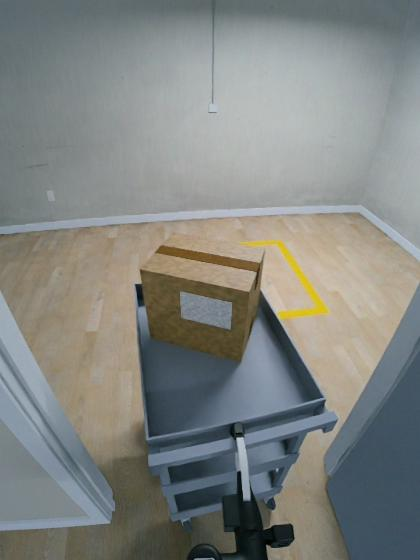

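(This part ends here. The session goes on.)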